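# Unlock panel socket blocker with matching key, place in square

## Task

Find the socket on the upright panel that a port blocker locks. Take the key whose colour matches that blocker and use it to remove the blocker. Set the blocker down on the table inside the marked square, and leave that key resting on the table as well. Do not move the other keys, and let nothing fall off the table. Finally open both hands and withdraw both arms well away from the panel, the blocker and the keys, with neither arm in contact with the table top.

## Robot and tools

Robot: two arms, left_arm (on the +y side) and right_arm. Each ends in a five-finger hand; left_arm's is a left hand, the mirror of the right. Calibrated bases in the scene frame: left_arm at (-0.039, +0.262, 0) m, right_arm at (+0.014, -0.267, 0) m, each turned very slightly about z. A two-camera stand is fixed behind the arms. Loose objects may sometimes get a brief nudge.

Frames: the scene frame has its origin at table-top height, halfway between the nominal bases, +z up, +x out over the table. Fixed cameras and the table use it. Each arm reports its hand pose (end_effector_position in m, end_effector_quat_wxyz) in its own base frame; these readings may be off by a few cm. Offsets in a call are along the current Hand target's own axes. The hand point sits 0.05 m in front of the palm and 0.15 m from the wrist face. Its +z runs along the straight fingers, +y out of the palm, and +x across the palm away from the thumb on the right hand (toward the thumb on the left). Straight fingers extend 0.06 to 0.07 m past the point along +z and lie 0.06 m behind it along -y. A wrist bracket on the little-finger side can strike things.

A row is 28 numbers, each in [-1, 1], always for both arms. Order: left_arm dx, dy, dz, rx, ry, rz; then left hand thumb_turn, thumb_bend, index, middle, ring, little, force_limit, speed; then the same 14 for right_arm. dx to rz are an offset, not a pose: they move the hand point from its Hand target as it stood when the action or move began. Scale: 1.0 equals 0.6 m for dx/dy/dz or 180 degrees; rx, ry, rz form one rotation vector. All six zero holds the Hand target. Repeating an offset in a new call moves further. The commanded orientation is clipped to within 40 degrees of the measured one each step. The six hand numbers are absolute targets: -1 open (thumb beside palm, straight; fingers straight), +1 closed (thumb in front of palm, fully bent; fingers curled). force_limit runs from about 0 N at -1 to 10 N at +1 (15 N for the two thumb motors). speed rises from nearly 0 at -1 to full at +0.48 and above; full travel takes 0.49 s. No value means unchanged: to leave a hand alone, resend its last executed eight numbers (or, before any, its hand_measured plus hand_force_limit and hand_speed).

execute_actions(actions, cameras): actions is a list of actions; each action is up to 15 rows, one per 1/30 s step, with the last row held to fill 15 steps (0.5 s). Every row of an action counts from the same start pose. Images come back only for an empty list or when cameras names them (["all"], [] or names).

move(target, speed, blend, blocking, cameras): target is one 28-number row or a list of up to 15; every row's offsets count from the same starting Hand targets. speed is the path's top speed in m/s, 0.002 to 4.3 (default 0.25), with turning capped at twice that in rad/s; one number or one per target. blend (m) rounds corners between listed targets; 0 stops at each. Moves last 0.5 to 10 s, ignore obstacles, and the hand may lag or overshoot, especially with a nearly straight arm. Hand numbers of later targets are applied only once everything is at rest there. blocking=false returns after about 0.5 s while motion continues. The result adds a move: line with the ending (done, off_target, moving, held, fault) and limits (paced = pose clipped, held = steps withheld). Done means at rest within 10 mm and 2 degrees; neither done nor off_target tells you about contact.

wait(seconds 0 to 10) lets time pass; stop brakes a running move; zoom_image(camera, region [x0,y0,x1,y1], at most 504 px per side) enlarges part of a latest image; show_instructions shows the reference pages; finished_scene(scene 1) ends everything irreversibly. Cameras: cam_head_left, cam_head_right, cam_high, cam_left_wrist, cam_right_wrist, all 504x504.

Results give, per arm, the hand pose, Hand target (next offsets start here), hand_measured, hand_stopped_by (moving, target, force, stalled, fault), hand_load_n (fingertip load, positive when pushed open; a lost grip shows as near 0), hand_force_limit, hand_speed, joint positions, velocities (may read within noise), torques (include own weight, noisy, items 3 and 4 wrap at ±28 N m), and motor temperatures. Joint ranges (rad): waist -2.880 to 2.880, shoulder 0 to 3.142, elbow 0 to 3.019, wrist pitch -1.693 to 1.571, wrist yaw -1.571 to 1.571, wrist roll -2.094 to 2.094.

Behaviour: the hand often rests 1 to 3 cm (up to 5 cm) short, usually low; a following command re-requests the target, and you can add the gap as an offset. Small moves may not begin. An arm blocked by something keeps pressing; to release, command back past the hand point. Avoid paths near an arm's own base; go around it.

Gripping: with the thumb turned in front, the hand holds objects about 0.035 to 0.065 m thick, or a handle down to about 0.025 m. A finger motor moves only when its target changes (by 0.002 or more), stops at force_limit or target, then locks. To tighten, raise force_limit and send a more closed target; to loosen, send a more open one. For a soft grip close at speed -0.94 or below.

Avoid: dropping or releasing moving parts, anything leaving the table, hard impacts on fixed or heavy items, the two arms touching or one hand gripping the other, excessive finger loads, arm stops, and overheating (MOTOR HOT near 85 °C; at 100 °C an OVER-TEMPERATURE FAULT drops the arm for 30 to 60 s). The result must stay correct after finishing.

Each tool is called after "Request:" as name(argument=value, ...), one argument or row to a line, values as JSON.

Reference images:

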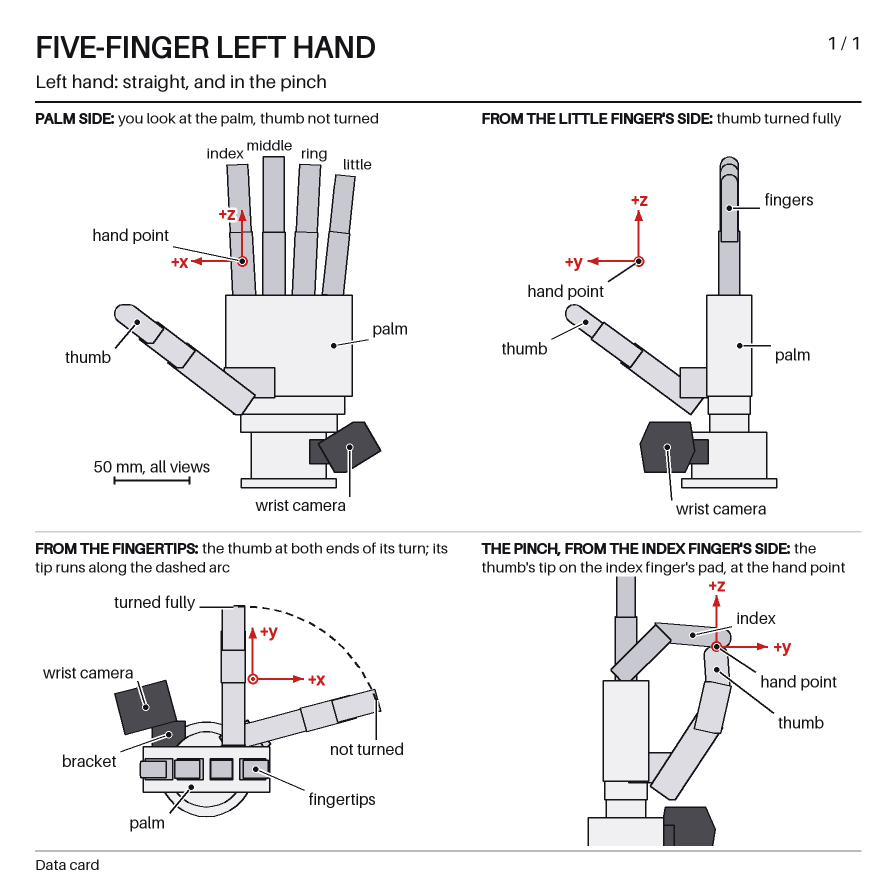

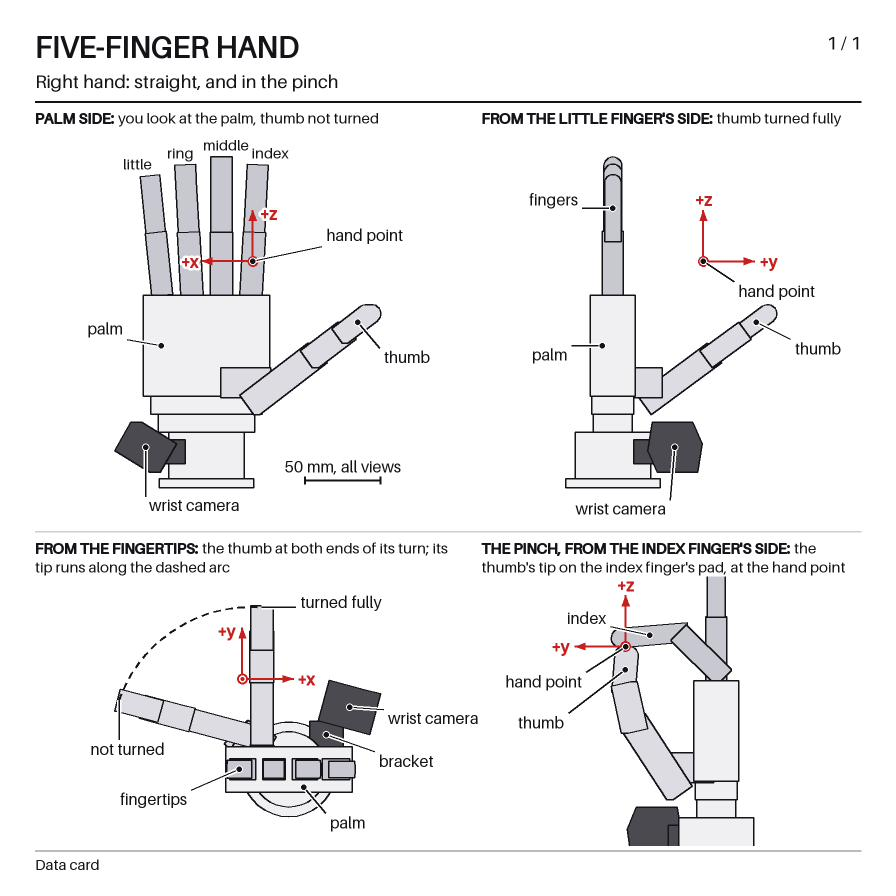

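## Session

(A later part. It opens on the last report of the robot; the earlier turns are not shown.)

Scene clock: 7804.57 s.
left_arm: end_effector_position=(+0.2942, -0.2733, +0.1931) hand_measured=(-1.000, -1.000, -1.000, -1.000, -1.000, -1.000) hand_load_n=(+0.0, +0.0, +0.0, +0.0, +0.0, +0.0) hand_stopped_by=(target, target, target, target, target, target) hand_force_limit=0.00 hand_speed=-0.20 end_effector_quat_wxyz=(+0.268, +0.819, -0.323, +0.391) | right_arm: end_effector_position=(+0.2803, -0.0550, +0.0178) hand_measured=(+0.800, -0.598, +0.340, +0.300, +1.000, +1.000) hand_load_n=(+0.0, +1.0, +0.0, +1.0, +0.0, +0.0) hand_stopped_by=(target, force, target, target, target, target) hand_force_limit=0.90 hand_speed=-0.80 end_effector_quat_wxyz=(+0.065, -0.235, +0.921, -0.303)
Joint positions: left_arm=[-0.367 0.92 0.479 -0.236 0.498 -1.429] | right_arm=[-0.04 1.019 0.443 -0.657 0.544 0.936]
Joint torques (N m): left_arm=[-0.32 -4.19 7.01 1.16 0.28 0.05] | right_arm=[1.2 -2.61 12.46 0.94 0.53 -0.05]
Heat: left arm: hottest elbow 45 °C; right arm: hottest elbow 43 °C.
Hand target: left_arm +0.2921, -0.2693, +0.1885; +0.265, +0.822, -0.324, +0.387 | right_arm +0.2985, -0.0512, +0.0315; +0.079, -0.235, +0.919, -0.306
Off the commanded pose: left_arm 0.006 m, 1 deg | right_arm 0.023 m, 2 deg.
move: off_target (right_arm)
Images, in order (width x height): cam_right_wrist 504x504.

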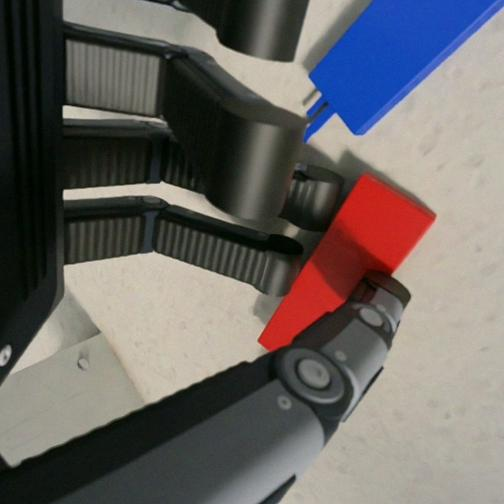

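Request:
move(
  target=[
    [0,0,0,0,0,0,-1,-1,-1,-1,-1,-1,0,-0.2,0,0,0,0,0,0,0.8,-0.8,0.34,0.3,1,1,0.9,-0.5],
    [0,0,0,0,0,0,-1,-1,-1,-1,-1,-1,0,-0.2,0.019,0.0283,0.0204,0.0139,0,0,0.8,-0.8,0.34,0.3,1,1,0.9,-0.5],
  ],
  speed=0.04,
  cameras=["cam_right_wrist"],
)

Scene clock: 7825.47 s.
left_arm: end_effector_position=(+0.2942, -0.2733, +0.1931) hand_measured=(-1.000, -1.000, -1.000, -1.000, -1.000, -1.000) hand_load_n=(+0.0, +0.0, +0.0, +0.0, +0.0, +0.0) hand_stopped_by=(target, target, target, target, target, target) hand_force_limit=0.00 hand_speed=-0.20 end_effector_quat_wxyz=(+0.268, +0.819, -0.323, +0.391) | right_arm: end_effector_position=(+0.2839, -0.0558, +0.0145) hand_measured=(+0.800, -0.800, +0.340, +0.300, +1.000, +1.000) hand_load_n=(+0.0, +0.0, +0.0, -8.5, +0.0, +0.0) hand_stopped_by=(target, target, target, target, target, target) hand_force_limit=0.90 hand_speed=-0.50 end_effector_quat_wxyz=(+0.076, -0.234, +0.913, -0.327)
Joint positions: left_arm=[-0.367 0.92 0.479 -0.236 0.498 -1.429] | right_arm=[-0.008 1.02 0.419 -0.604 0.593 0.949]
Joint torques (N m): left_arm=[-0.38 -4.25 7.02 1.09 0.27 0.05] | right_arm=[1.73 -3.08 7.77 1.84 0.49 0.04]
Heat: left arm: hottest elbow 45 °C; right arm: hottest elbow 45 °C.
Hand target: left_arm +0.2921, -0.2693, +0.1885; +0.265, +0.822, -0.324, +0.387 | right_arm +0.2854, -0.0512, +0.0115; +0.084, -0.233, +0.912, -0.326
Off the commanded pose: left_arm 0.006 m, 1 deg | right_arm 0.006 m, 1 deg.
move: done
Images, in order (width x height): cam_right_wrist 504x504.

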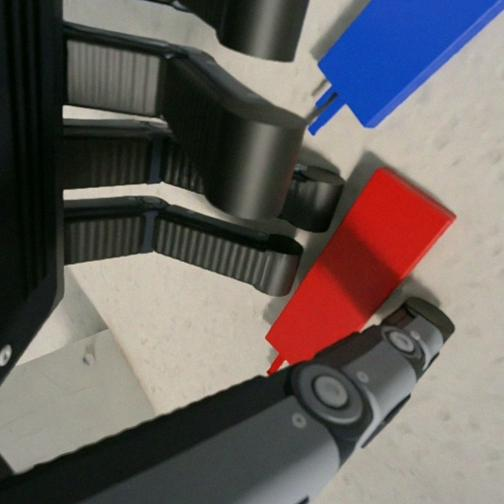

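Request:
move(
  target=[0,0,0,0,0,0,-1,-1,-1,-1,-1,-1,0,-0.2,0,-0.0011,-0.0013,0.0139,0,0,0.8,-0.8,0.34,0.3,1,1,0.9,-0.5],
  speed=0.04,
  cameras=[],
)

Scene clock: 7830.33 s.
left_arm: end_effector_position=(+0.2942, -0.2733, +0.1931) hand_measured=(-1.000, -1.000, -1.000, -1.000, -1.000, -1.000) hand_load_n=(+0.0, +0.0, +0.0, +0.0, +0.0, +0.0) hand_stopped_by=(target, target, target, target, target, target) hand_force_limit=0.00 hand_speed=-0.20 end_effector_quat_wxyz=(+0.268, +0.819, -0.323, +0.391) | right_arm: end_effector_position=(+0.2834, -0.0557, +0.0147) hand_measured=(+0.800, -0.800, +0.340, +0.300, +1.000, +1.000) hand_load_n=(-0.5, -0.5, +0.0, -6.0, +0.5, +0.0) hand_stopped_by=(target, target, target, target, target, target) hand_force_limit=0.90 hand_speed=-0.50 end_effector_quat_wxyz=(+0.079, -0.235, +0.905, -0.346)
Joint positions: left_arm=[-0.367 0.92 0.479 -0.236 0.498 -1.429] | right_arm=[0.024 1.013 0.405 -0.591 0.639 0.962]
Joint torques (N m): left_arm=[-0.32 -4.25 7.01 1.13 0.28 0.05] | right_arm=[2.26 -3.19 7.39 1.98 0.59 0.14]
Heat: left arm: hottest elbow 45 °C; right arm: hottest elbow 45 °C.
Hand target: left_arm +0.2921, -0.2693, +0.1885; +0.265, +0.822, -0.324, +0.387 | right_arm +0.2854, -0.0512, +0.0125; +0.089, -0.231, +0.905, -0.346
Off the commanded pose: left_arm 0.006 m, 1 deg | right_arm 0.005 m, 1 deg.
move: done
No camera images: "cameras" was empty.

Request:
move(
  target=[
    [0,0,0,0,0,0,-1,-1,-1,-1,-1,-1,0,-0.2,0,-0.0006,-0.0007,0.0083,0,0,0.8,-0.8,0.34,0.3,1,1,0.9,-0.5],
    [0,0,0,0,0,0,-1,-1,-1,-1,-1,-1,0,-0.2,0,-0.0006,-0.0007,0.0083,0,0,0.8,-0.5,0.34,0.3,1,1,0.9,-0.8],
  ],
  speed=0.04,
  cameras=["cam_right_wrist"],
)

Scene clock: 7835.80 s.
left_arm: end_effector_position=(+0.2942, -0.2733, +0.1931) hand_measured=(-1.000, -1.000, -1.000, -1.000, -1.000, -1.000) hand_load_n=(+0.0, +0.0, +0.0, +0.0, +0.0, +0.0) hand_stopped_by=(target, target, target, target, target, target) hand_force_limit=0.00 hand_speed=-0.20 end_effector_quat_wxyz=(+0.268, +0.819, -0.323, +0.391) | right_arm: end_effector_position=(+0.2833, -0.0509, +0.0155) hand_measured=(+0.800, -0.704, +0.340, +0.300, +1.000, +1.000) hand_load_n=(-8.5, +11.5, +0.0, +0.0, +0.0, +0.0) hand_stopped_by=(target, force, target, target, target, target) hand_force_limit=0.90 hand_speed=-0.80 end_effector_quat_wxyz=(+0.086, -0.243, +0.899, -0.354)
Joint positions: left_arm=[-0.367 0.92 0.479 -0.236 0.498 -1.429] | right_arm=[0.054 1.001 0.394 -0.583 0.658 0.966]
Joint torques (N m): left_arm=[-0.38 -4.19 7.02 1.13 0.28 0.05] | right_arm=[1.2 -0.32 7.71 1.91 0.99 0.19]
Heat: left arm: hottest elbow 45 °C; right arm: hottest elbow 44 °C.
Hand target: left_arm +0.2921, -0.2693, +0.1885; +0.265, +0.822, -0.324, +0.387 | right_arm +0.2854, -0.0511, +0.0131; +0.092, -0.230, +0.901, -0.357
Off the commanded pose: left_arm 0.006 m, 1 deg | right_arm 0.003 m, 2 deg.
move: done
Images, in order (width x height): cam_right_wrist 504x504.

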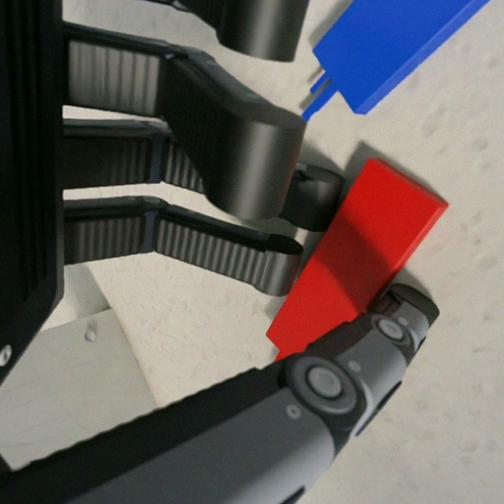

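Request:
move(
  target=[
    [0,0,0,0,0,0,-1,-1,-1,-1,-1,-1,0,-0.2,0,-0.003,-0.0038,0,0,0,0.8,-0.72,0.34,0.3,1,1,0.9,-0.6],
    [0,0,0,0,0,0,-1,-1,-1,-1,-1,-1,0,-0.2,0,-0.003,-0.0038,0,0,0,0.8,-0.5,0.34,0.3,1,1,0.9,-0.8],
  ],
  speed=0.04,
  cameras=["cam_right_wrist"],
)

Scene clock: 7843.37 s.
left_arm: end_effector_position=(+0.2942, -0.2733, +0.1931) hand_measured=(-1.000, -1.000, -1.000, -1.000, -1.000, -1.000) hand_load_n=(+0.0, +0.0, +0.0, +0.0, +0.0, +0.0) hand_stopped_by=(target, target, target, target, target, target) hand_force_limit=0.00 hand_speed=-0.20 end_effector_quat_wxyz=(+0.268, +0.819, -0.323, +0.391) | right_arm: end_effector_position=(+0.2838, -0.0524, +0.0167) hand_measured=(+0.800, -0.636, +0.340, +0.300, +1.000, +1.000) hand_load_n=(+2.5, +14.0, +0.5, +8.5, +0.0, +0.0) hand_stopped_by=(target, force, target, target, target, target) hand_force_limit=0.90 hand_speed=-0.80 end_effector_quat_wxyz=(+0.088, -0.233, +0.900, -0.357)
Joint positions: left_arm=[-0.367 0.92 0.479 -0.236 0.498 -1.429] | right_arm=[0.055 0.999 0.394 -0.586 0.667 0.986]
Joint torques (N m): left_arm=[-0.38 -4.13 7.04 1.13 0.27 0.05] | right_arm=[0.73 -2.08 8.18 1.46 0.65 0.04]
Heat: left arm: hottest elbow 45 °C; right arm: hottest elbow 43 °C.
Hand target: left_arm +0.2921, -0.2693, +0.1885; +0.265, +0.822, -0.324, +0.387 | right_arm +0.2854, -0.0510, +0.0160; +0.092, -0.230, +0.900, -0.357
Off the commanded pose: left_arm 0.006 m, 1 deg | right_arm 0.002 m, 1 deg.
move: done
Images, in order (width x height): cam_right_wrist 504x504.

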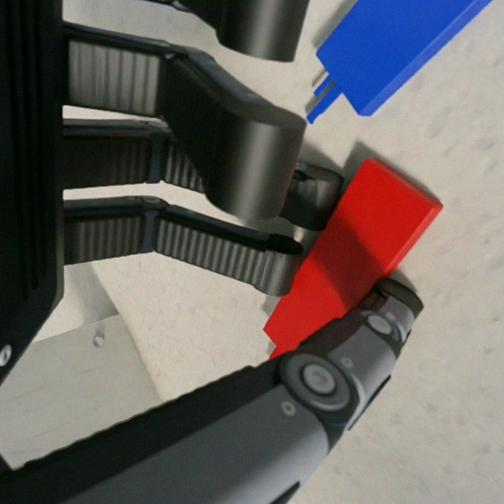

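Request:
move(
  target=[0,0,0,0,0,0,-1,-1,-1,-1,-1,-1,0,-0.2,-0.0175,-0.0252,-0.0128,0,0,0,0.8,-0.5,0.34,0.3,1,1,0.9,-0.8],
  speed=0.03,
  cameras=["cam_right_wrist"],
)

Scene clock: 7848.47 s.
left_arm: end_effector_position=(+0.2942, -0.2733, +0.1931) hand_measured=(-1.000, -1.000, -1.000, -1.000, -1.000, -1.000) hand_load_n=(+0.0, +0.0, +0.0, +0.0, +0.0, +0.0) hand_stopped_by=(target, target, target, target, target, target) hand_force_limit=0.00 hand_speed=-0.20 end_effector_quat_wxyz=(+0.268, +0.819, -0.323, +0.391) | right_arm: end_effector_position=(+0.2799, -0.0527, +0.0169) hand_measured=(+0.800, -0.636, +0.340, +0.300, +1.000, +1.000) hand_load_n=(+2.5, +13.5, +0.5, +9.5, +0.0, +0.0) hand_stopped_by=(target, force, target, target, target, target) hand_force_limit=0.90 hand_speed=-0.80 end_effector_quat_wxyz=(+0.078, -0.235, +0.901, -0.355)
Joint positions: left_arm=[-0.367 0.92 0.479 -0.236 0.498 -1.429] | right_arm=[0.055 0.999 0.4 -0.615 0.668 0.989]
Joint torques (N m): left_arm=[-0.26 -4.13 7.01 1.1 0.27 0.04] | right_arm=[-0.03 -3.19 12.37 0.94 0.52 -0.06]
Heat: left arm: hottest elbow 45 °C; right arm: hottest elbow 43 °C.
Hand target: left_arm +0.2921, -0.2693, +0.1885; +0.265, +0.822, -0.324, +0.387 | right_arm +0.2974, -0.0510, +0.0320; +0.092, -0.230, +0.900, -0.357
Off the commanded pose: left_arm 0.006 m, 1 deg | right_arm 0.023 m, 2 deg.
move: off_target (right_arm)
Images, in order (width x height): cam_right_wrist 504x504.

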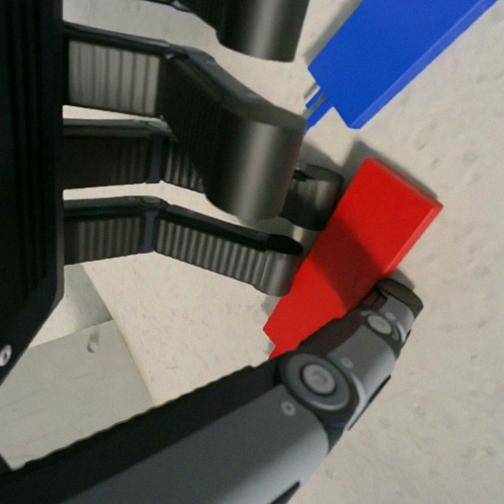

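Request:
move(
  target=[0,0,0,0,0,0,-1,-1,-1,-1,-1,-1,0,-0.2,-0.0146,-0.0287,-0.0187,0,0,0,0.8,-0.5,0.34,0.3,1,1,0.9,-0.8],
  speed=0.03,
  cameras=["cam_right_wrist"],
)

Scene clock: 7852.27 s.
left_arm: end_effector_position=(+0.2942, -0.2733, +0.1931) hand_measured=(-1.000, -1.000, -1.000, -1.000, -1.000, -1.000) hand_load_n=(+0.0, +0.0, +0.0, +0.0, +0.0, +0.0) hand_stopped_by=(target, target, target, target, target, target) hand_force_limit=0.00 hand_speed=-0.20 end_effector_quat_wxyz=(+0.268, +0.819, -0.323, +0.391) | right_arm: end_effector_position=(+0.2865, -0.0523, +0.0316) hand_measured=(+0.800, -0.636, +0.340, +0.300, +1.000, +1.000) hand_load_n=(+5.0, +11.5, +0.0, +9.0, +0.5, +0.0) hand_stopped_by=(target, force, target, target, target, target) hand_force_limit=0.90 hand_speed=-0.80 end_effector_quat_wxyz=(+0.072, -0.238, +0.902, -0.354)
Joint positions: left_arm=[-0.367 0.92 0.479 -0.236 0.498 -1.429] | right_arm=[0.055 0.999 0.45 -0.679 0.668 0.989]
Joint torques (N m): left_arm=[-0.44 -4.19 7.02 1.14 0.28 0.05] | right_arm=[-0.38 -3.31 12.94 0.9 0.64 -0.08]
Heat: left arm: hottest elbow 45 °C; right arm: hottest elbow 43 °C.
Hand target: left_arm +0.2921, -0.2693, +0.1885; +0.265, +0.822, -0.324, +0.387 | right_arm +0.3072, -0.0510, +0.0519; +0.092, -0.230, +0.901, -0.357
Off the commanded pose: left_arm 0.006 m, 1 deg | right_arm 0.029 m, 3 deg.
move: off_target (right_arm)
Images, in order (width x height): cam_right_wrist 504x504.

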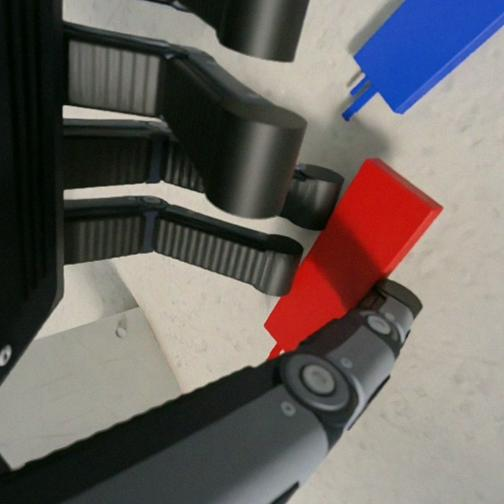

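Request:
move(
  target=[
    [-0.0508,-0.0794,-0.1439,0,0,0,-1,-1,-1,-1,-1,-1,0,-0.2,0.0175,-0.0501,-0.0671,0,0,0,0.8,-0.5,0.34,0.3,1,1,0.9,-0.8],
    [-0.1015,-0.1587,-0.2878,0,0,0,-1,-1,-1,-1,-1,-1,0,-0.2,-0.019,0.0066,-0.2299,-0.0007,-0.3425,-0.363,0.8,-0.5,0.34,0.3,1,1,0.9,-0.8],
  ],
  speed=0.2,
  blend=[0.02, 0],
  cameras=["cam_right_wrist", "cam_head_left", "cam_head_right"],
)

Scene clock: 7916.17 s.
left_arm: end_effector_position=(+0.2435, -0.0767, +0.2057) hand_measured=(-1.000, -1.000, -1.000, -1.000, -1.000, -1.000) hand_load_n=(+0.0, +0.0, +0.0, +0.0, +0.0, +0.0) hand_stopped_by=(target, target, target, target, target, target) hand_force_limit=0.00 hand_speed=-0.20 end_effector_quat_wxyz=(+0.275, +0.825, -0.319, +0.377) | right_arm: end_effector_position=(+0.2534, +0.0467, +0.1245) hand_measured=(+0.800, -0.636, +0.340, +0.300, +1.000, +1.000) hand_load_n=(+5.0, +12.0, +0.0, +9.0, +0.5, +0.0) hand_stopped_by=(target, force, target, target, target, target) hand_force_limit=0.90 hand_speed=-0.80 end_effector_quat_wxyz=(-0.310, +0.802, -0.482, +0.166)
Joint positions: left_arm=[0.526 0.921 0.597 -1.179 0.971 -0.343] | right_arm=[-0.125 0.717 0.558 -0.807 -0.418 -0.482]
Joint torques (N m): left_arm=[-0.32 -1.73 10 -0.1 0.67 0.03] | right_arm=[-0.79 -1.55 15.57 1.33 -0.31 -0.18]
Heat: left arm: hottest elbow 45 °C; right arm: hottest elbow 46 °C.
Hand target: left_arm +0.2523, -0.0690, +0.2185; +0.265, +0.822, -0.324, +0.387 | right_arm +0.2705, +0.0400, +0.1495; -0.317, +0.799, -0.475, +0.188
Off the commanded pose: left_arm 0.017 m, 2 deg | right_arm 0.031 m, 3 deg.
move: off_target (left_arm, right_arm)
Images, in order (width x height): cam_head_left 504x504, cam_head_right 504x504, cam_right_wrist 504x504.

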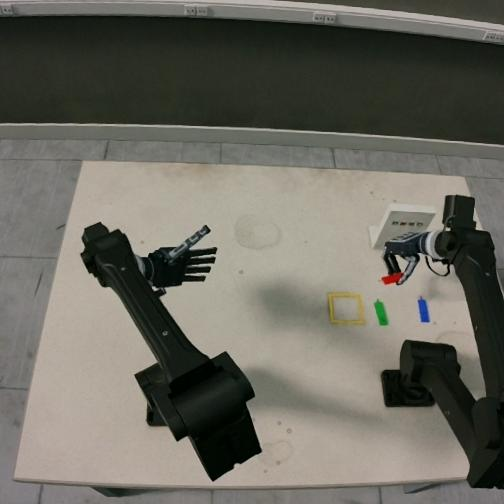

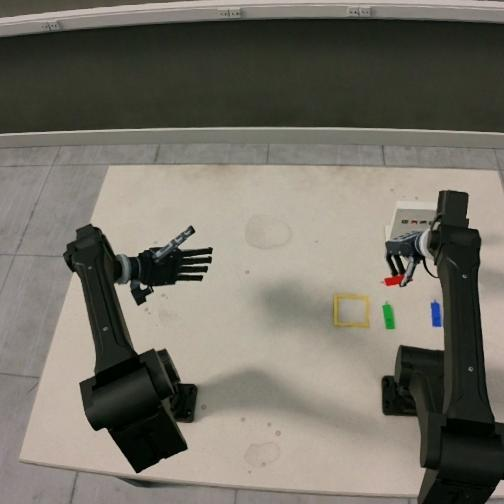

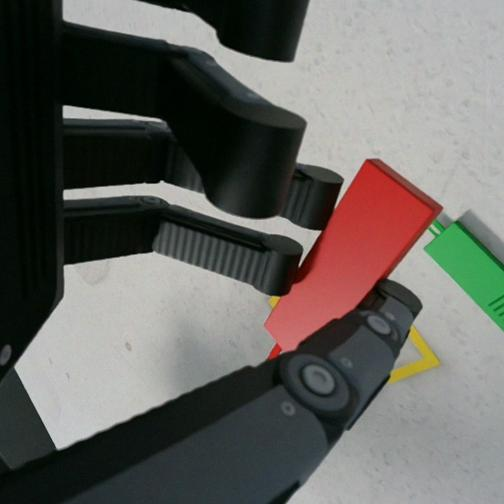

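Request:
move(
  target=[0,0,0,0,0,0,-1,-1,-1,-1,-1,-1,0,-0.2,-0.1483,-0.2394,0.1111,0.3196,0.0182,-0.5223,0.8,-0.5,0.34,0.3,1,1,0.9,-0.8],
  speed=0.2,
  cameras=["cam_right_wrist", "cam_head_left", "cam_head_right", "cam_high"],
)

Scene clock: 8013.00 s.
left_arm: end_effector_position=(+0.2435, -0.0766, +0.2057) hand_measured=(-1.000, -1.000, -1.000, -1.000, -1.000, -1.000) hand_load_n=(+0.0, -0.5, +0.0, +0.0, +0.0, +0.0) hand_stopped_by=(target, target, target, target, target, target) hand_force_limit=0.00 hand_speed=-0.20 end_effector_quat_wxyz=(+0.275, +0.824, -0.319, +0.378) | right_arm: end_effector_position=(+0.3558, +0.1865, +0.1917) hand_measured=(+0.800, -0.636, +0.340, +0.300, +1.000, +1.000) hand_load_n=(+5.0, +12.0, +0.5, +9.0, +0.5, +0.0) hand_stopped_by=(target, force, target, target, target, target) hand_force_limit=0.90 hand_speed=-0.80 end_effector_quat_wxyz=(-0.383, +0.659, +0.350, +0.545)
Joint positions: left_arm=[0.526 0.921 0.597 -1.179 0.971 -0.342] | right_arm=[0.196 0.853 0.316 0.355 -0.898 -1.589]
Joint torques (N m): left_arm=[-0.26 -1.79 9.98 -0.13 0.67 0.05] | right_arm=[0.38 -1.67 10.69 2.93 -0.12 -0.25]
Motor temperatures (°C): left_arm=[23 26 52 23 26 21] | right_arm=[22 23 53 24 26 22]
Heat: left arm: hottest elbow 52 °C; right arm: hottest elbow 53 °C.
Hand target: left_arm +0.2523, -0.0690, +0.2185; +0.265, +0.822, -0.324, +0.387 | right_arm +0.3600, +0.1898, +0.1998; -0.380, +0.649, +0.360, +0.553
Off the commanded pose: left_arm 0.017 m, 2 deg | right_arm 0.010 m, 2 deg.
move: off_target (left_arm)
Images, in order (width x height): cam_head_left 504x504, cam_head_right 504x504, cam_high 504x504, cam_right_wrist 504x504.

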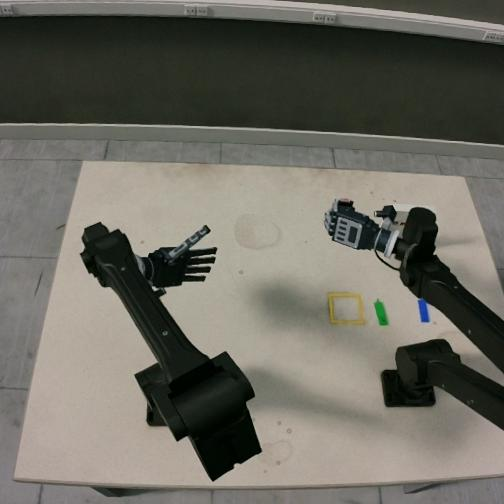

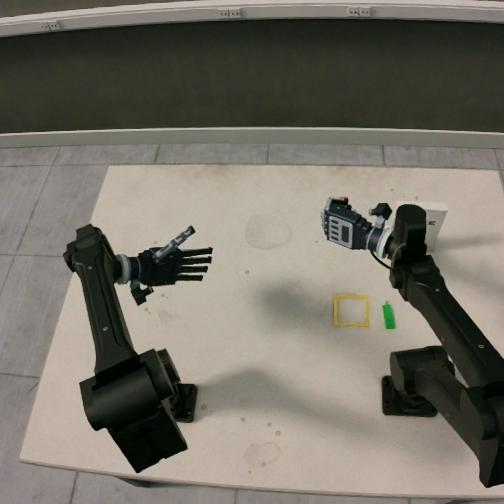

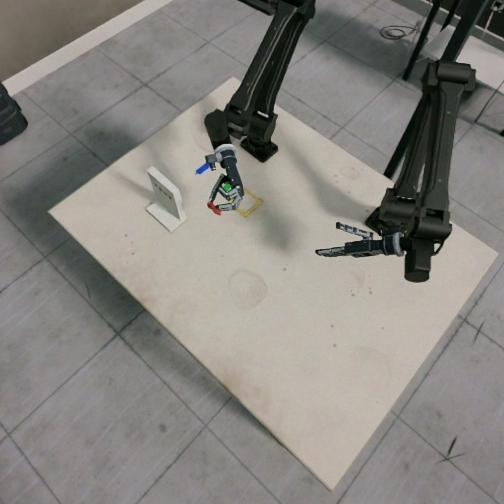

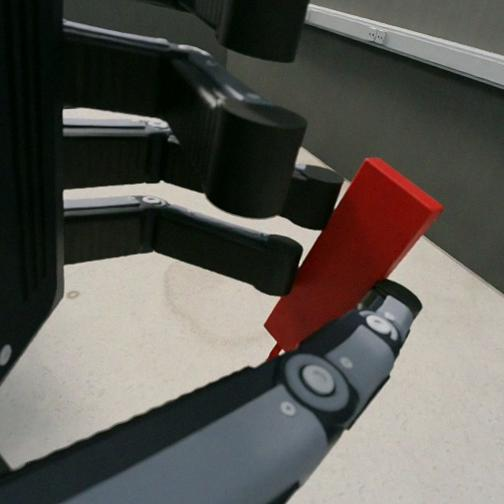

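Request:
move(
  target=[0,0,0,0,0,0,-1,-1,-1,-1,-1,-1,0,-0.2,-0.2382,0.0303,0.0282,0,0.0372,-0.0349,0.8,-0.5,1,0.3,1,1,0.9,-0.6],
  speed=0.12,
  cameras=["cam_right_wrist", "cam_head_left", "cam_high"],
)

Scene clock: 8036.93 s.
left_arm: end_effector_position=(+0.2435, -0.0766, +0.2057) hand_measured=(-1.000, -1.000, -1.000, -1.000, -1.000, -1.000) hand_load_n=(+0.0, +0.0, +0.0, +0.5, +0.0, +0.0) hand_stopped_by=(target, target, target, target, target, target) hand_force_limit=0.00 hand_speed=-0.20 end_effector_quat_wxyz=(+0.275, +0.824, -0.319, +0.378) | right_arm: end_effector_position=(+0.3598, +0.1898, +0.0522) hand_measured=(+0.800, -0.636, +1.000, +0.300, +1.000, +1.000) hand_load_n=(+5.5, +11.5, +0.0, +9.0, +0.0, +0.0) hand_stopped_by=(target, force, target, target, target, target) hand_force_limit=0.90 hand_speed=-0.60 end_effector_quat_wxyz=(-0.365, +0.616, +0.384, +0.583)
Joint positions: left_arm=[0.526 0.921 0.597 -1.179 0.971 -0.342] | right_arm=[0.196 1.815 0.172 1.552 -0.918 -1.641]
Joint torques (N m): left_arm=[-0.26 -1.79 9.99 -0.14 0.67 0.05] | right_arm=[-0.73 -6.48 2.55 3.04 -0.03 -0.02]
Heat: left arm: hottest elbow 53 °C; right arm: hottest elbow 49 °C.
Hand target: left_arm +0.2523, -0.0690, +0.2185; +0.265, +0.822, -0.324, +0.387 | right_arm +0.3648, +0.1901, +0.0547; -0.370, +0.595, +0.372, +0.609
Off the commanded pose: left_arm 0.017 m, 2 deg | right_arm 0.006 m, 4 deg.
joint sent to its limit (right arm) — joint 4 (wrist pitch), upper limit. The joint targets are off in orientation, not in position.
move: off_target (left_arm, right_arm)
Images, in order (width x height): cam_head_left 504x504, cam_high 504x504, cam_right_wrist 504x504.

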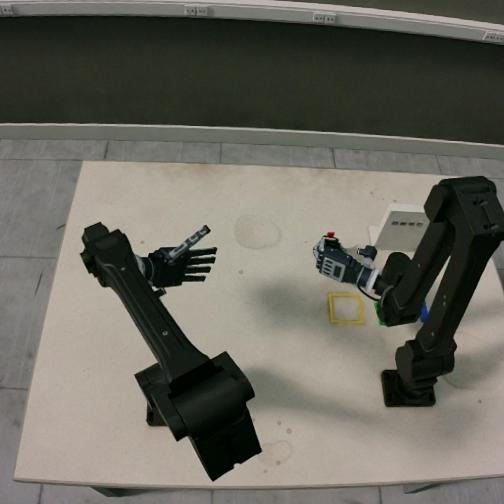

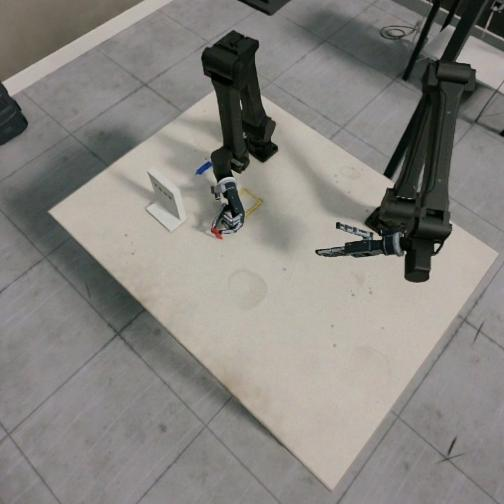

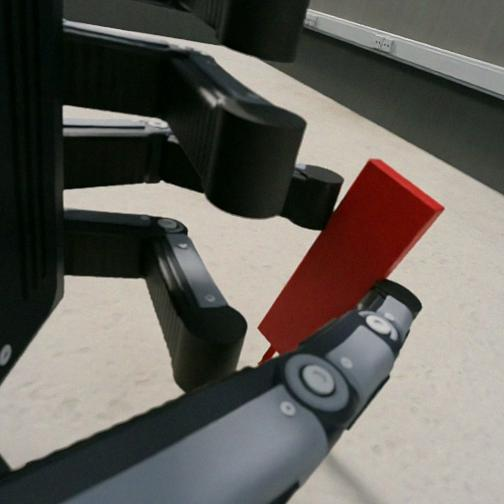

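Request:
move(
  target=[0,0,0,0,0,0,-1,-1,-1,-1,-1,-1,0,-0.2,-0.014,0.037,0.0483,0,0,0,0.8,-0.5,1,0.3,1,1,0.9,-0.6],
  speed=0.08,
  cameras=["cam_right_wrist", "cam_high"],
)

Scene clock: 8048.50 s.
left_arm: end_effector_position=(+0.2435, -0.0766, +0.2057) hand_measured=(-1.000, -1.000, -1.000, -1.000, -1.000, -1.000) hand_load_n=(+0.0, +0.0, +0.0, +0.0, +0.0, +0.0) hand_stopped_by=(target, target, target, target, target, target) hand_force_limit=0.00 hand_speed=-0.20 end_effector_quat_wxyz=(+0.275, +0.824, -0.319, +0.378) | right_arm: end_effector_position=(+0.3971, +0.1991, +0.0470) hand_measured=(+0.800, -0.636, +1.000, +0.300, +1.000, +1.000) hand_load_n=(+5.5, +11.5, +0.5, +8.5, +0.0, +0.0) hand_stopped_by=(target, force, target, target, target, target) hand_force_limit=0.90 hand_speed=-0.60 end_effector_quat_wxyz=(-0.360, +0.612, +0.378, +0.594)
Joint positions: left_arm=[0.526 0.921 0.597 -1.179 0.971 -0.342] | right_arm=[0.213 1.881 0.271 1.553 -0.884 -1.624]
Joint torques (N m): left_arm=[-0.32 -1.9 9.95 -0.12 0.67 0.05] | right_arm=[1.85 -7.41 3.04 2.54 0.19 -0.03]
Motor temperatures (°C): left_arm=[23 26 53 23 26 21] | right_arm=[22 23 47 24 26 22]
Heat: left arm: hottest elbow 53 °C; right arm: hottest elbow 47 °C.
Hand target: left_arm +0.2523, -0.0690, +0.2185; +0.265, +0.822, -0.324, +0.387 | right_arm +0.3980, +0.2061, +0.0472; -0.370, +0.595, +0.372, +0.609
Off the commanded pose: left_arm 0.017 m, 2 deg | right_arm 0.007 m, 3 deg.
joint sent to its limit (right arm) — joint 4 (wrist pitch), upper limit. The joint targets are off in orientation, not in position.
move: off_target (left_arm, right_arm)
Images, in order (width x height): cam_high 504x504, cam_right_wrist 504x504.

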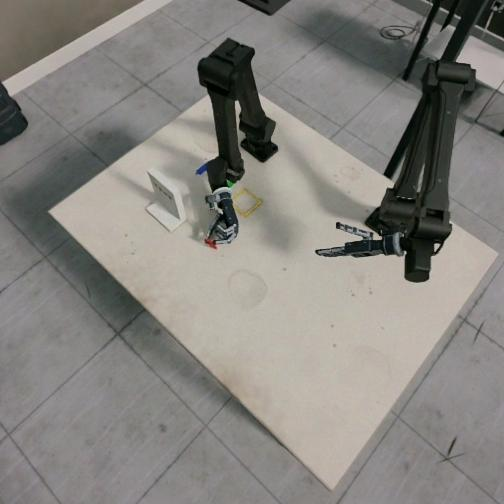

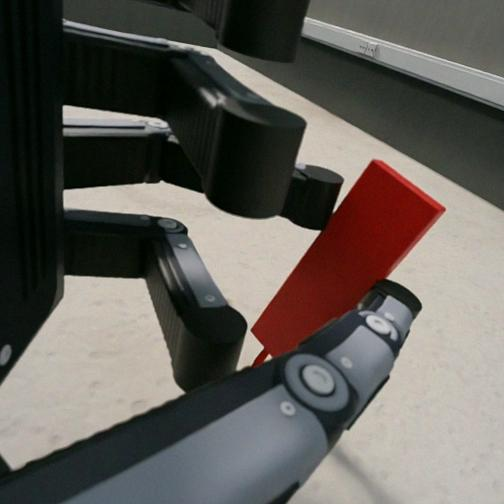

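Request:
zoom_image(
  camera="cam_right_wrist",
  region=[200, 140, 460, 400],
)

Request:
zoom_image(
  camera="cam_high",
  region=[180, 180, 270, 270],
)

Scaled by 1.938 from the camera's 504x504 image, which has a finer 720x720 frame.

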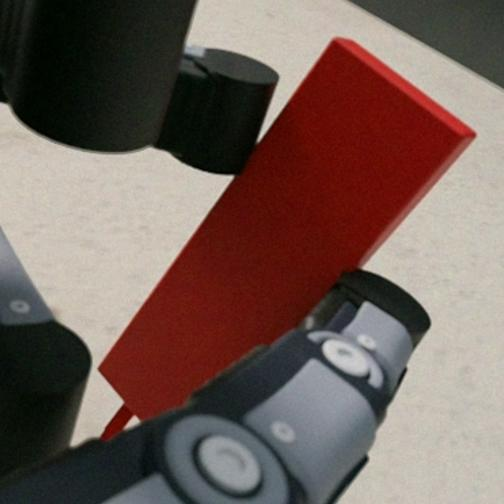

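Scaled by 5.600 from the camera's 504x504 image, which has a finer 720x720 frame.

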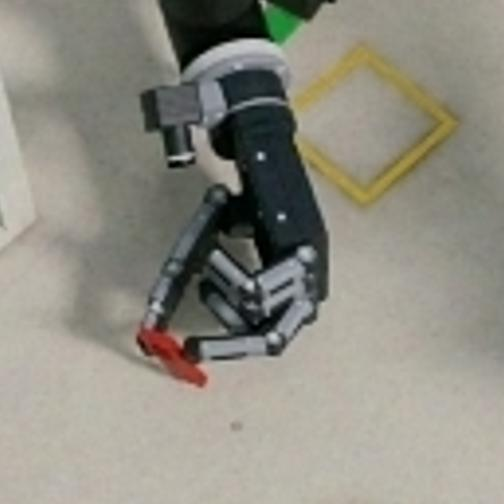

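Request:
move(
  target=[0,0,0,0,0,0,-1,-1,-1,-1,-1,-1,0,-0.2,-0.0137,-0.027,-0.0285,0,-0.0202,0.019,0.8,-0.5,1,0.3,1,1,0.9,-0.6],
  speed=0.04,
  cameras=["cam_right_wrist"],
)

Scene clock: 8059.67 s.
left_arm: end_effector_position=(+0.2435, -0.0766, +0.2057) hand_measured=(-1.000, -1.000, -1.000, -1.000, -1.000, -1.000) hand_load_n=(+0.0, +0.0, +0.0, +0.0, +0.0, +0.0) hand_stopped_by=(target, target, target, target, target, target) hand_force_limit=0.00 hand_speed=-0.20 end_effector_quat_wxyz=(+0.275, +0.824, -0.319, +0.378) | right_arm: end_effector_position=(+0.3798, +0.1957, +0.0410) hand_measured=(+0.800, -0.632, +1.000, +0.300, +1.000, +1.000) hand_load_n=(+0.0, +0.0, +0.0, +0.0, +0.0, +0.0) hand_stopped_by=(target, force, target, target, target, target) hand_force_limit=0.90 hand_speed=-0.60 end_effector_quat_wxyz=(-0.369, +0.624, +0.369, +0.582)
Joint positions: left_arm=[0.526 0.921 0.597 -1.179 0.971 -0.342] | right_arm=[0.213 1.881 0.229 1.572 -0.884 -1.603]
Joint torques (N m): left_arm=[-0.32 -1.79 9.98 -0.1 0.67 0.05] | right_arm=[0.79 -7 1.07 1.73 -0.06 -0.01]
Heat: left arm: hottest elbow 53 °C; right arm: hottest elbow 45 °C.
Hand target: left_arm +0.2523, -0.0690, +0.2185; +0.265, +0.822, -0.324, +0.387 | right_arm +0.3760, +0.1982, +0.0385; -0.376, +0.624, +0.366, +0.579
Off the commanded pose: left_arm 0.017 m, 2 deg | right_arm 0.005 m, 1 deg.
joint read past its limit (right arm) — joint 4 (wrist pitch), upper limit.
joint sent to its limit (right arm) — joint 4 (wrist pitch), upper limit. The joint targets still meet the commanded pose.
move: off_target (left_arm)
Images, in order (width x height): cam_right_wrist 504x504.

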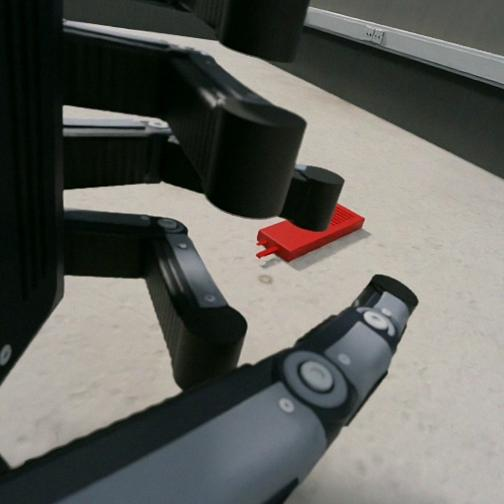

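Request:
zoom_image(
  camera="cam_right_wrist",
  region=[240, 190, 380, 290],
)

Scaled by 3.600 from the camera's 504x504 image, which has a finer 720x720 frame.

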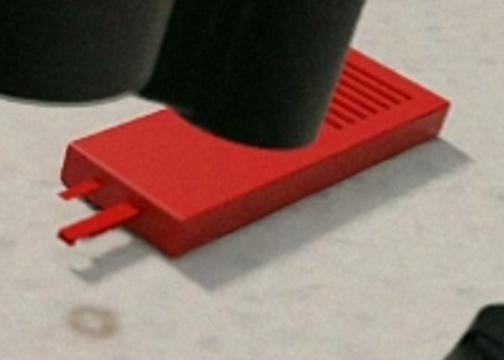

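Request:
move(
  target=[0,0,0,0,0,0,-1,-1,-1,-1,-1,-1,0,-0.2,0.2142,-0.0395,-0.025,0,0,0,0.8,-0.8,1,0.3,1,1,0.9,-0.2],
  speed=0.12,
  cameras=["cam_right_wrist", "cam_head_left", "cam_head_right", "cam_high"],
)

Scene clock: 8067.60 s.
left_arm: end_effector_position=(+0.2435, -0.0766, +0.2057) hand_measured=(-1.000, -1.000, -1.000, -1.000, -1.000, -1.000) hand_load_n=(+0.0, -0.5, -0.5, +0.0, +0.0, +0.0) hand_stopped_by=(target, target, target, target, target, target) hand_force_limit=0.00 hand_speed=-0.20 end_effector_quat_wxyz=(+0.275, +0.824, -0.319, +0.378) | right_arm: end_effector_position=(+0.3446, +0.1897, +0.1446) hand_measured=(+0.800, -0.800, +1.000, +0.300, +1.000, +1.000) hand_load_n=(+0.5, +0.0, +0.0, +0.0, +0.0, +0.0) hand_stopped_by=(target, target, target, target, target, target) hand_force_limit=0.90 hand_speed=-0.20 end_effector_quat_wxyz=(-0.381, +0.644, +0.352, +0.563)
Joint positions: left_arm=[0.526 0.921 0.597 -1.179 0.971 -0.342] | right_arm=[0.223 1.026 0.184 0.723 -0.868 -1.566]
Joint torques (N m): left_arm=[-0.44 -1.67 9.99 -0.13 0.66 0.04] | right_arm=[1.73 -3.72 11.44 1.57 0.05 -0.19]
Heat: left arm: hottest elbow 53 °C; right arm: hottest elbow 45 °C.
Hand target: left_arm +0.2523, -0.0690, +0.2185; +0.265, +0.822, -0.324, +0.387 | right_arm +0.3562, +0.1982, +0.1685; -0.376, +0.625, +0.365, +0.579
Off the commanded pose: left_arm 0.017 m, 2 deg | right_arm 0.028 m, 3 deg.
move: off_target (left_arm, right_arm)
Images, in order (width x height): cam_head_left 504x504, cam_head_right 504x504, cam_high 504x504, cam_right_wrist 504x504.

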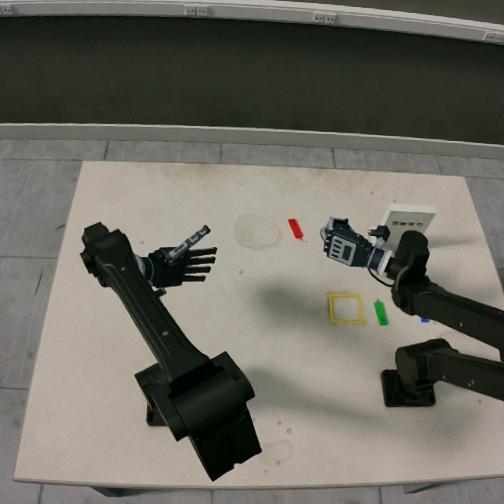

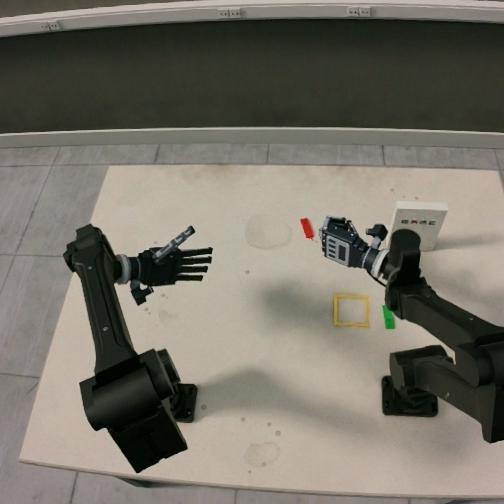

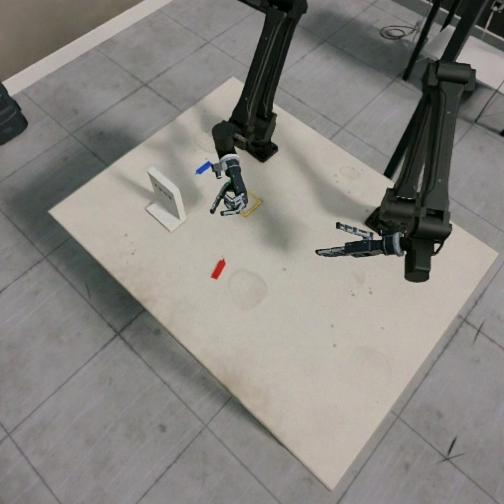

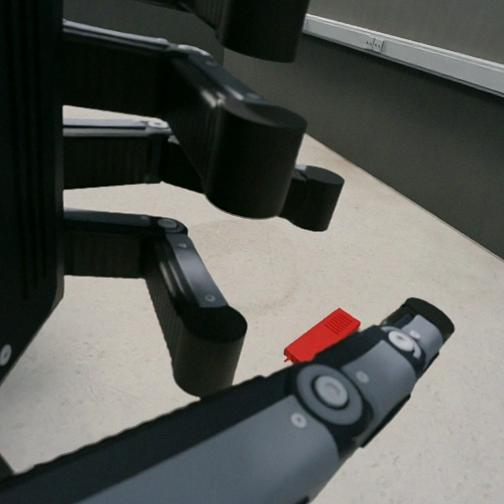

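Request:
move(
  target=[0,0,0,0,0,0,-1,-1,-1,-1,-1,-1,0,-0.2,-0.0453,0.0997,0.1273,0.0339,-0.3721,0.3027,0.8,-0.85,1,0.3,1,1,0.9,-0.2],
  speed=0.2,
  cameras=["cam_right_wrist", "cam_head_left"],
)

Scene clock: 8126.43 s.
left_arm: end_effector_position=(+0.2435, -0.0766, +0.2057) hand_measured=(-1.000, -1.000, -1.000, -1.000, -1.000, -1.000) hand_load_n=(+0.5, -0.5, +0.0, +0.0, +0.0, +0.0) hand_stopped_by=(target, target, target, target, target, target) hand_force_limit=0.00 hand_speed=-0.20 end_effector_quat_wxyz=(+0.275, +0.824, -0.319, +0.378) | right_arm: end_effector_position=(+0.4296, +0.2275, +0.1245) hand_measured=(+0.800, -0.850, +1.000, +0.300, +1.000, +1.000) hand_load_n=(+0.0, -0.5, +0.0, +0.0, +0.0, +0.0) hand_stopped_by=(target, target, target, target, target, target) hand_force_limit=0.90 hand_speed=-0.20 end_effector_quat_wxyz=(-0.360, +0.904, +0.206, -0.103)
Joint positions: left_arm=[0.526 0.921 0.597 -1.179 0.971 -0.342] | right_arm=[0.313 1.805 1.526 -1.471 -0.75 -1.776]
Joint torques (N m): left_arm=[-0.21 -1.73 9.96 -0.1 0.67 0.05] | right_arm=[1.08 -13.74 13.38 -0.21 -0.41 -0.16]
Heat: left arm: hottest elbow 53 °C; right arm: hottest elbow 48 °C.
Hand target: left_arm +0.2523, -0.0690, +0.2185; +0.265, +0.822, -0.324, +0.387 | right_arm +0.4421, +0.2389, +0.1349; -0.360, +0.901, +0.224, -0.090
Off the commanded pose: left_arm 0.017 m, 2 deg | right_arm 0.020 m, 3 deg.
move: off_target (left_arm, right_arm)
Images, in order (width x height): cam_head_left 504x504, cam_right_wrist 504x504.

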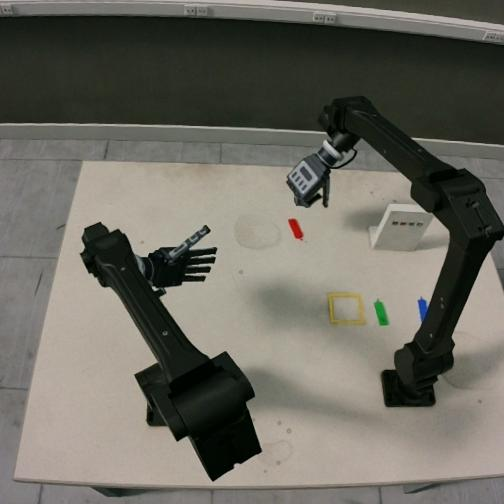

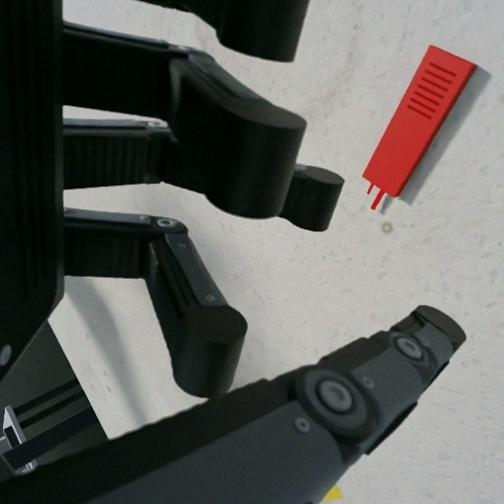

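Request:
move(
  target=[0,0,0,0,0,0,-1,-1,-1,-1,-1,-1,0,-0.2,0.0048,0.0392,0.1118,0,0,0,0.8,-0.85,1,0.3,1,1,0.9,-0.2],
  speed=0.12,
  cameras=["cam_right_wrist"],
)

Scene clock: 8162.73 s.
left_arm: end_effector_position=(+0.2435, -0.0766, +0.2057) hand_measured=(-1.000, -1.000, -1.000, -1.000, -1.000, -1.000) hand_load_n=(+0.0, +0.0, +0.0, +0.0, +0.0, +0.0) hand_stopped_by=(target, target, target, target, target, target) hand_force_limit=0.00 hand_speed=-0.20 end_effector_quat_wxyz=(+0.275, +0.824, -0.319, +0.378) | right_arm: end_effector_position=(+0.4324, +0.2590, +0.0713) hand_measured=(+0.800, -0.850, +1.000, +0.300, +1.000, +1.000) hand_load_n=(+0.0, +0.0, +0.0, +0.0, +0.0, +0.0) hand_stopped_by=(target, target, target, target, target, target) hand_force_limit=0.90 hand_speed=-0.20 end_effector_quat_wxyz=(-0.359, +0.902, +0.223, -0.088)
Joint positions: left_arm=[0.526 0.921 0.597 -1.179 0.971 -0.342] | right_arm=[0.369 1.855 1.457 -1.28 -0.752 -1.727]
Joint torques (N m): left_arm=[-0.32 -1.85 9.98 -0.09 0.67 0.05] | right_arm=[0.91 -13.57 8.8 0.61 -0.58 0.06]
Heat: left arm: hottest elbow 54 °C; right arm: hottest elbow 49 °C.
Hand target: left_arm +0.2523, -0.0690, +0.2185; +0.265, +0.822, -0.324, +0.387 | right_arm +0.4309, +0.2659, +0.0701; -0.360, +0.901, +0.224, -0.090
Off the commanded pose: left_arm 0.017 m, 2 deg | right_arm 0.007 m, 0 deg.
move: off_target (left_arm)
Images, in order (width x height): cam_right_wrist 504x504.

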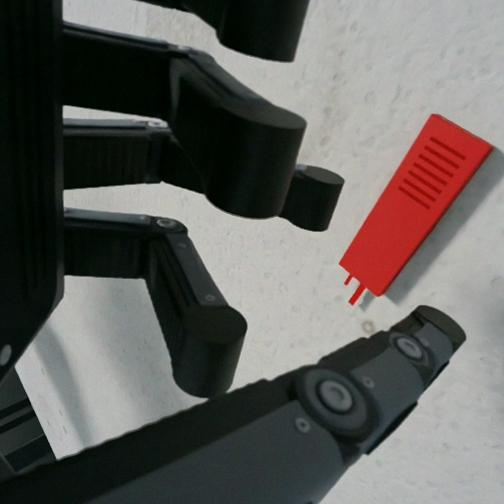

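Request:
move(
  target=[0,0,0,0,0,0,-1,-1,-1,-1,-1,-1,0,-0.2,0,0.047,0.0495,0,-0.0267,-0.0282,0.8,-0.85,1,0.3,1,1,0.9,-0.2],
  speed=0.1,
  cameras=["cam_right_wrist"],
)

Scene clock: 8168.27 s.
left_arm: end_effector_position=(+0.2435, -0.0766, +0.2057) hand_measured=(-1.000, -1.000, -1.000, -1.000, -1.000, -1.000) hand_load_n=(+0.0, +0.0, +0.0, +0.0, +0.0, +0.0) hand_stopped_by=(target, target, target, target, target, target) hand_force_limit=0.00 hand_speed=-0.20 end_effector_quat_wxyz=(+0.275, +0.824, -0.319, +0.378) | right_arm: end_effector_position=(+0.4301, +0.2577, +0.0325) hand_measured=(+0.800, -0.850, +1.000, +0.300, +1.000, +1.000) hand_load_n=(+0.0, +0.0, +0.0, -4.5, +0.0, +0.0) hand_stopped_by=(target, target, target, target, target, target) hand_force_limit=0.90 hand_speed=-0.20 end_effector_quat_wxyz=(-0.356, +0.890, +0.264, -0.109)
Joint positions: left_arm=[0.526 0.921 0.597 -1.179 0.971 -0.342] | right_arm=[0.376 1.931 1.457 -1.295 -0.742 -1.85]
Joint torques (N m): left_arm=[-0.38 -1.73 9.96 -0.1 0.66 0.04] | right_arm=[1.55 -13.57 9.7 0.18 -0.21 -0.23]
Heat: left arm: hottest elbow 54 °C; right arm: hottest elbow 49 °C.
Hand target: left_arm +0.2523, -0.0690, +0.2185; +0.265, +0.822, -0.324, +0.387 | right_arm +0.4309, +0.2658, +0.0292; -0.354, +0.886, +0.278, -0.111
Off the commanded pose: left_arm 0.017 m, 2 deg | right_arm 0.009 m, 2 deg.
move: off_target (left_arm)
Images, in order (width x height): cam_right_wrist 504x504.

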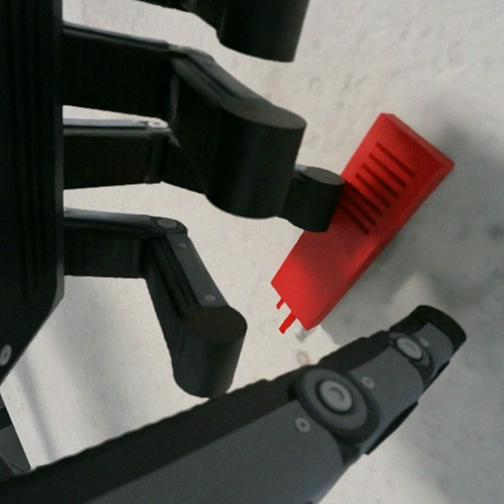

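Request:
move(
  target=[
    [0,0,0,0,0,0,-1,-1,-1,-1,-1,-1,0,-0.2,-0.0017,-0.0152,-0.0039,0,0,0,0.8,-0.85,1,0.3,1,1,0.9,-0.2],
    [0,0,0,0,0,0,-1,-1,-1,-1,-1,-1,0,-0.2,-0.0017,-0.002,0.01,0,0,0,0.8,-0.85,1,0.3,1,1,0.9,-0.2],
  ],
  speed=0.05,
  cameras=["cam_right_wrist"],
)

Scene clock: 8178.73 s.
left_arm: end_effector_position=(+0.2435, -0.0766, +0.2057) hand_measured=(-1.000, -1.000, -1.000, -1.000, -1.000, -1.000) hand_load_n=(+0.0, +0.0, +0.0, +0.0, +0.0, +0.0) hand_stopped_by=(target, target, target, target, target, target) hand_force_limit=0.00 hand_speed=-0.20 end_effector_quat_wxyz=(+0.275, +0.824, -0.319, +0.378) | right_arm: end_effector_position=(+0.4284, +0.2603, +0.0325) hand_measured=(+0.800, -0.850, +1.000, +0.300, +1.000, +1.000) hand_load_n=(+0.0, +0.0, +0.0, -4.0, +0.0, +0.0) hand_stopped_by=(target, target, target, target, target, target) hand_force_limit=0.90 hand_speed=-0.20 end_effector_quat_wxyz=(-0.356, +0.889, +0.267, -0.110)
Joint positions: left_arm=[0.526 0.921 0.597 -1.179 0.971 -0.342] | right_arm=[0.382 1.931 1.457 -1.295 -0.742 -1.851]
Joint torques (N m): left_arm=[-0.26 -1.73 9.99 -0.1 0.67 0.05] | right_arm=[1.61 -14.21 8.29 0.98 -0.32 -0.18]
Heat: left arm: hottest elbow 54 °C; right arm: hottest elbow 48 °C.
Hand target: left_arm +0.2523, -0.0690, +0.2185; +0.265, +0.822, -0.324, +0.387 | right_arm +0.4271, +0.2693, +0.0257; -0.354, +0.886, +0.278, -0.111
Off the commanded pose: left_arm 0.017 m, 2 deg | right_arm 0.011 m, 1 deg.
move: off_target (left_arm, right_arm)
Images, in order (width x height): cam_right_wrist 504x504.

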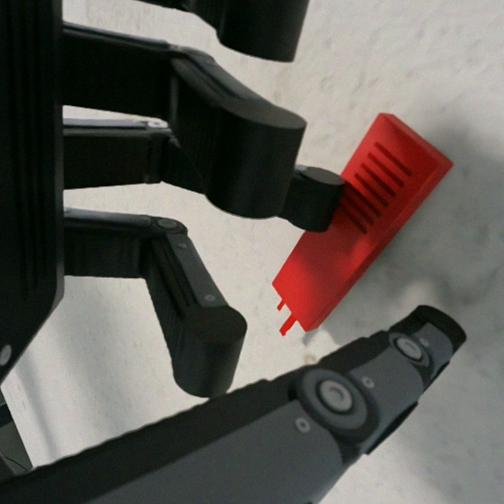

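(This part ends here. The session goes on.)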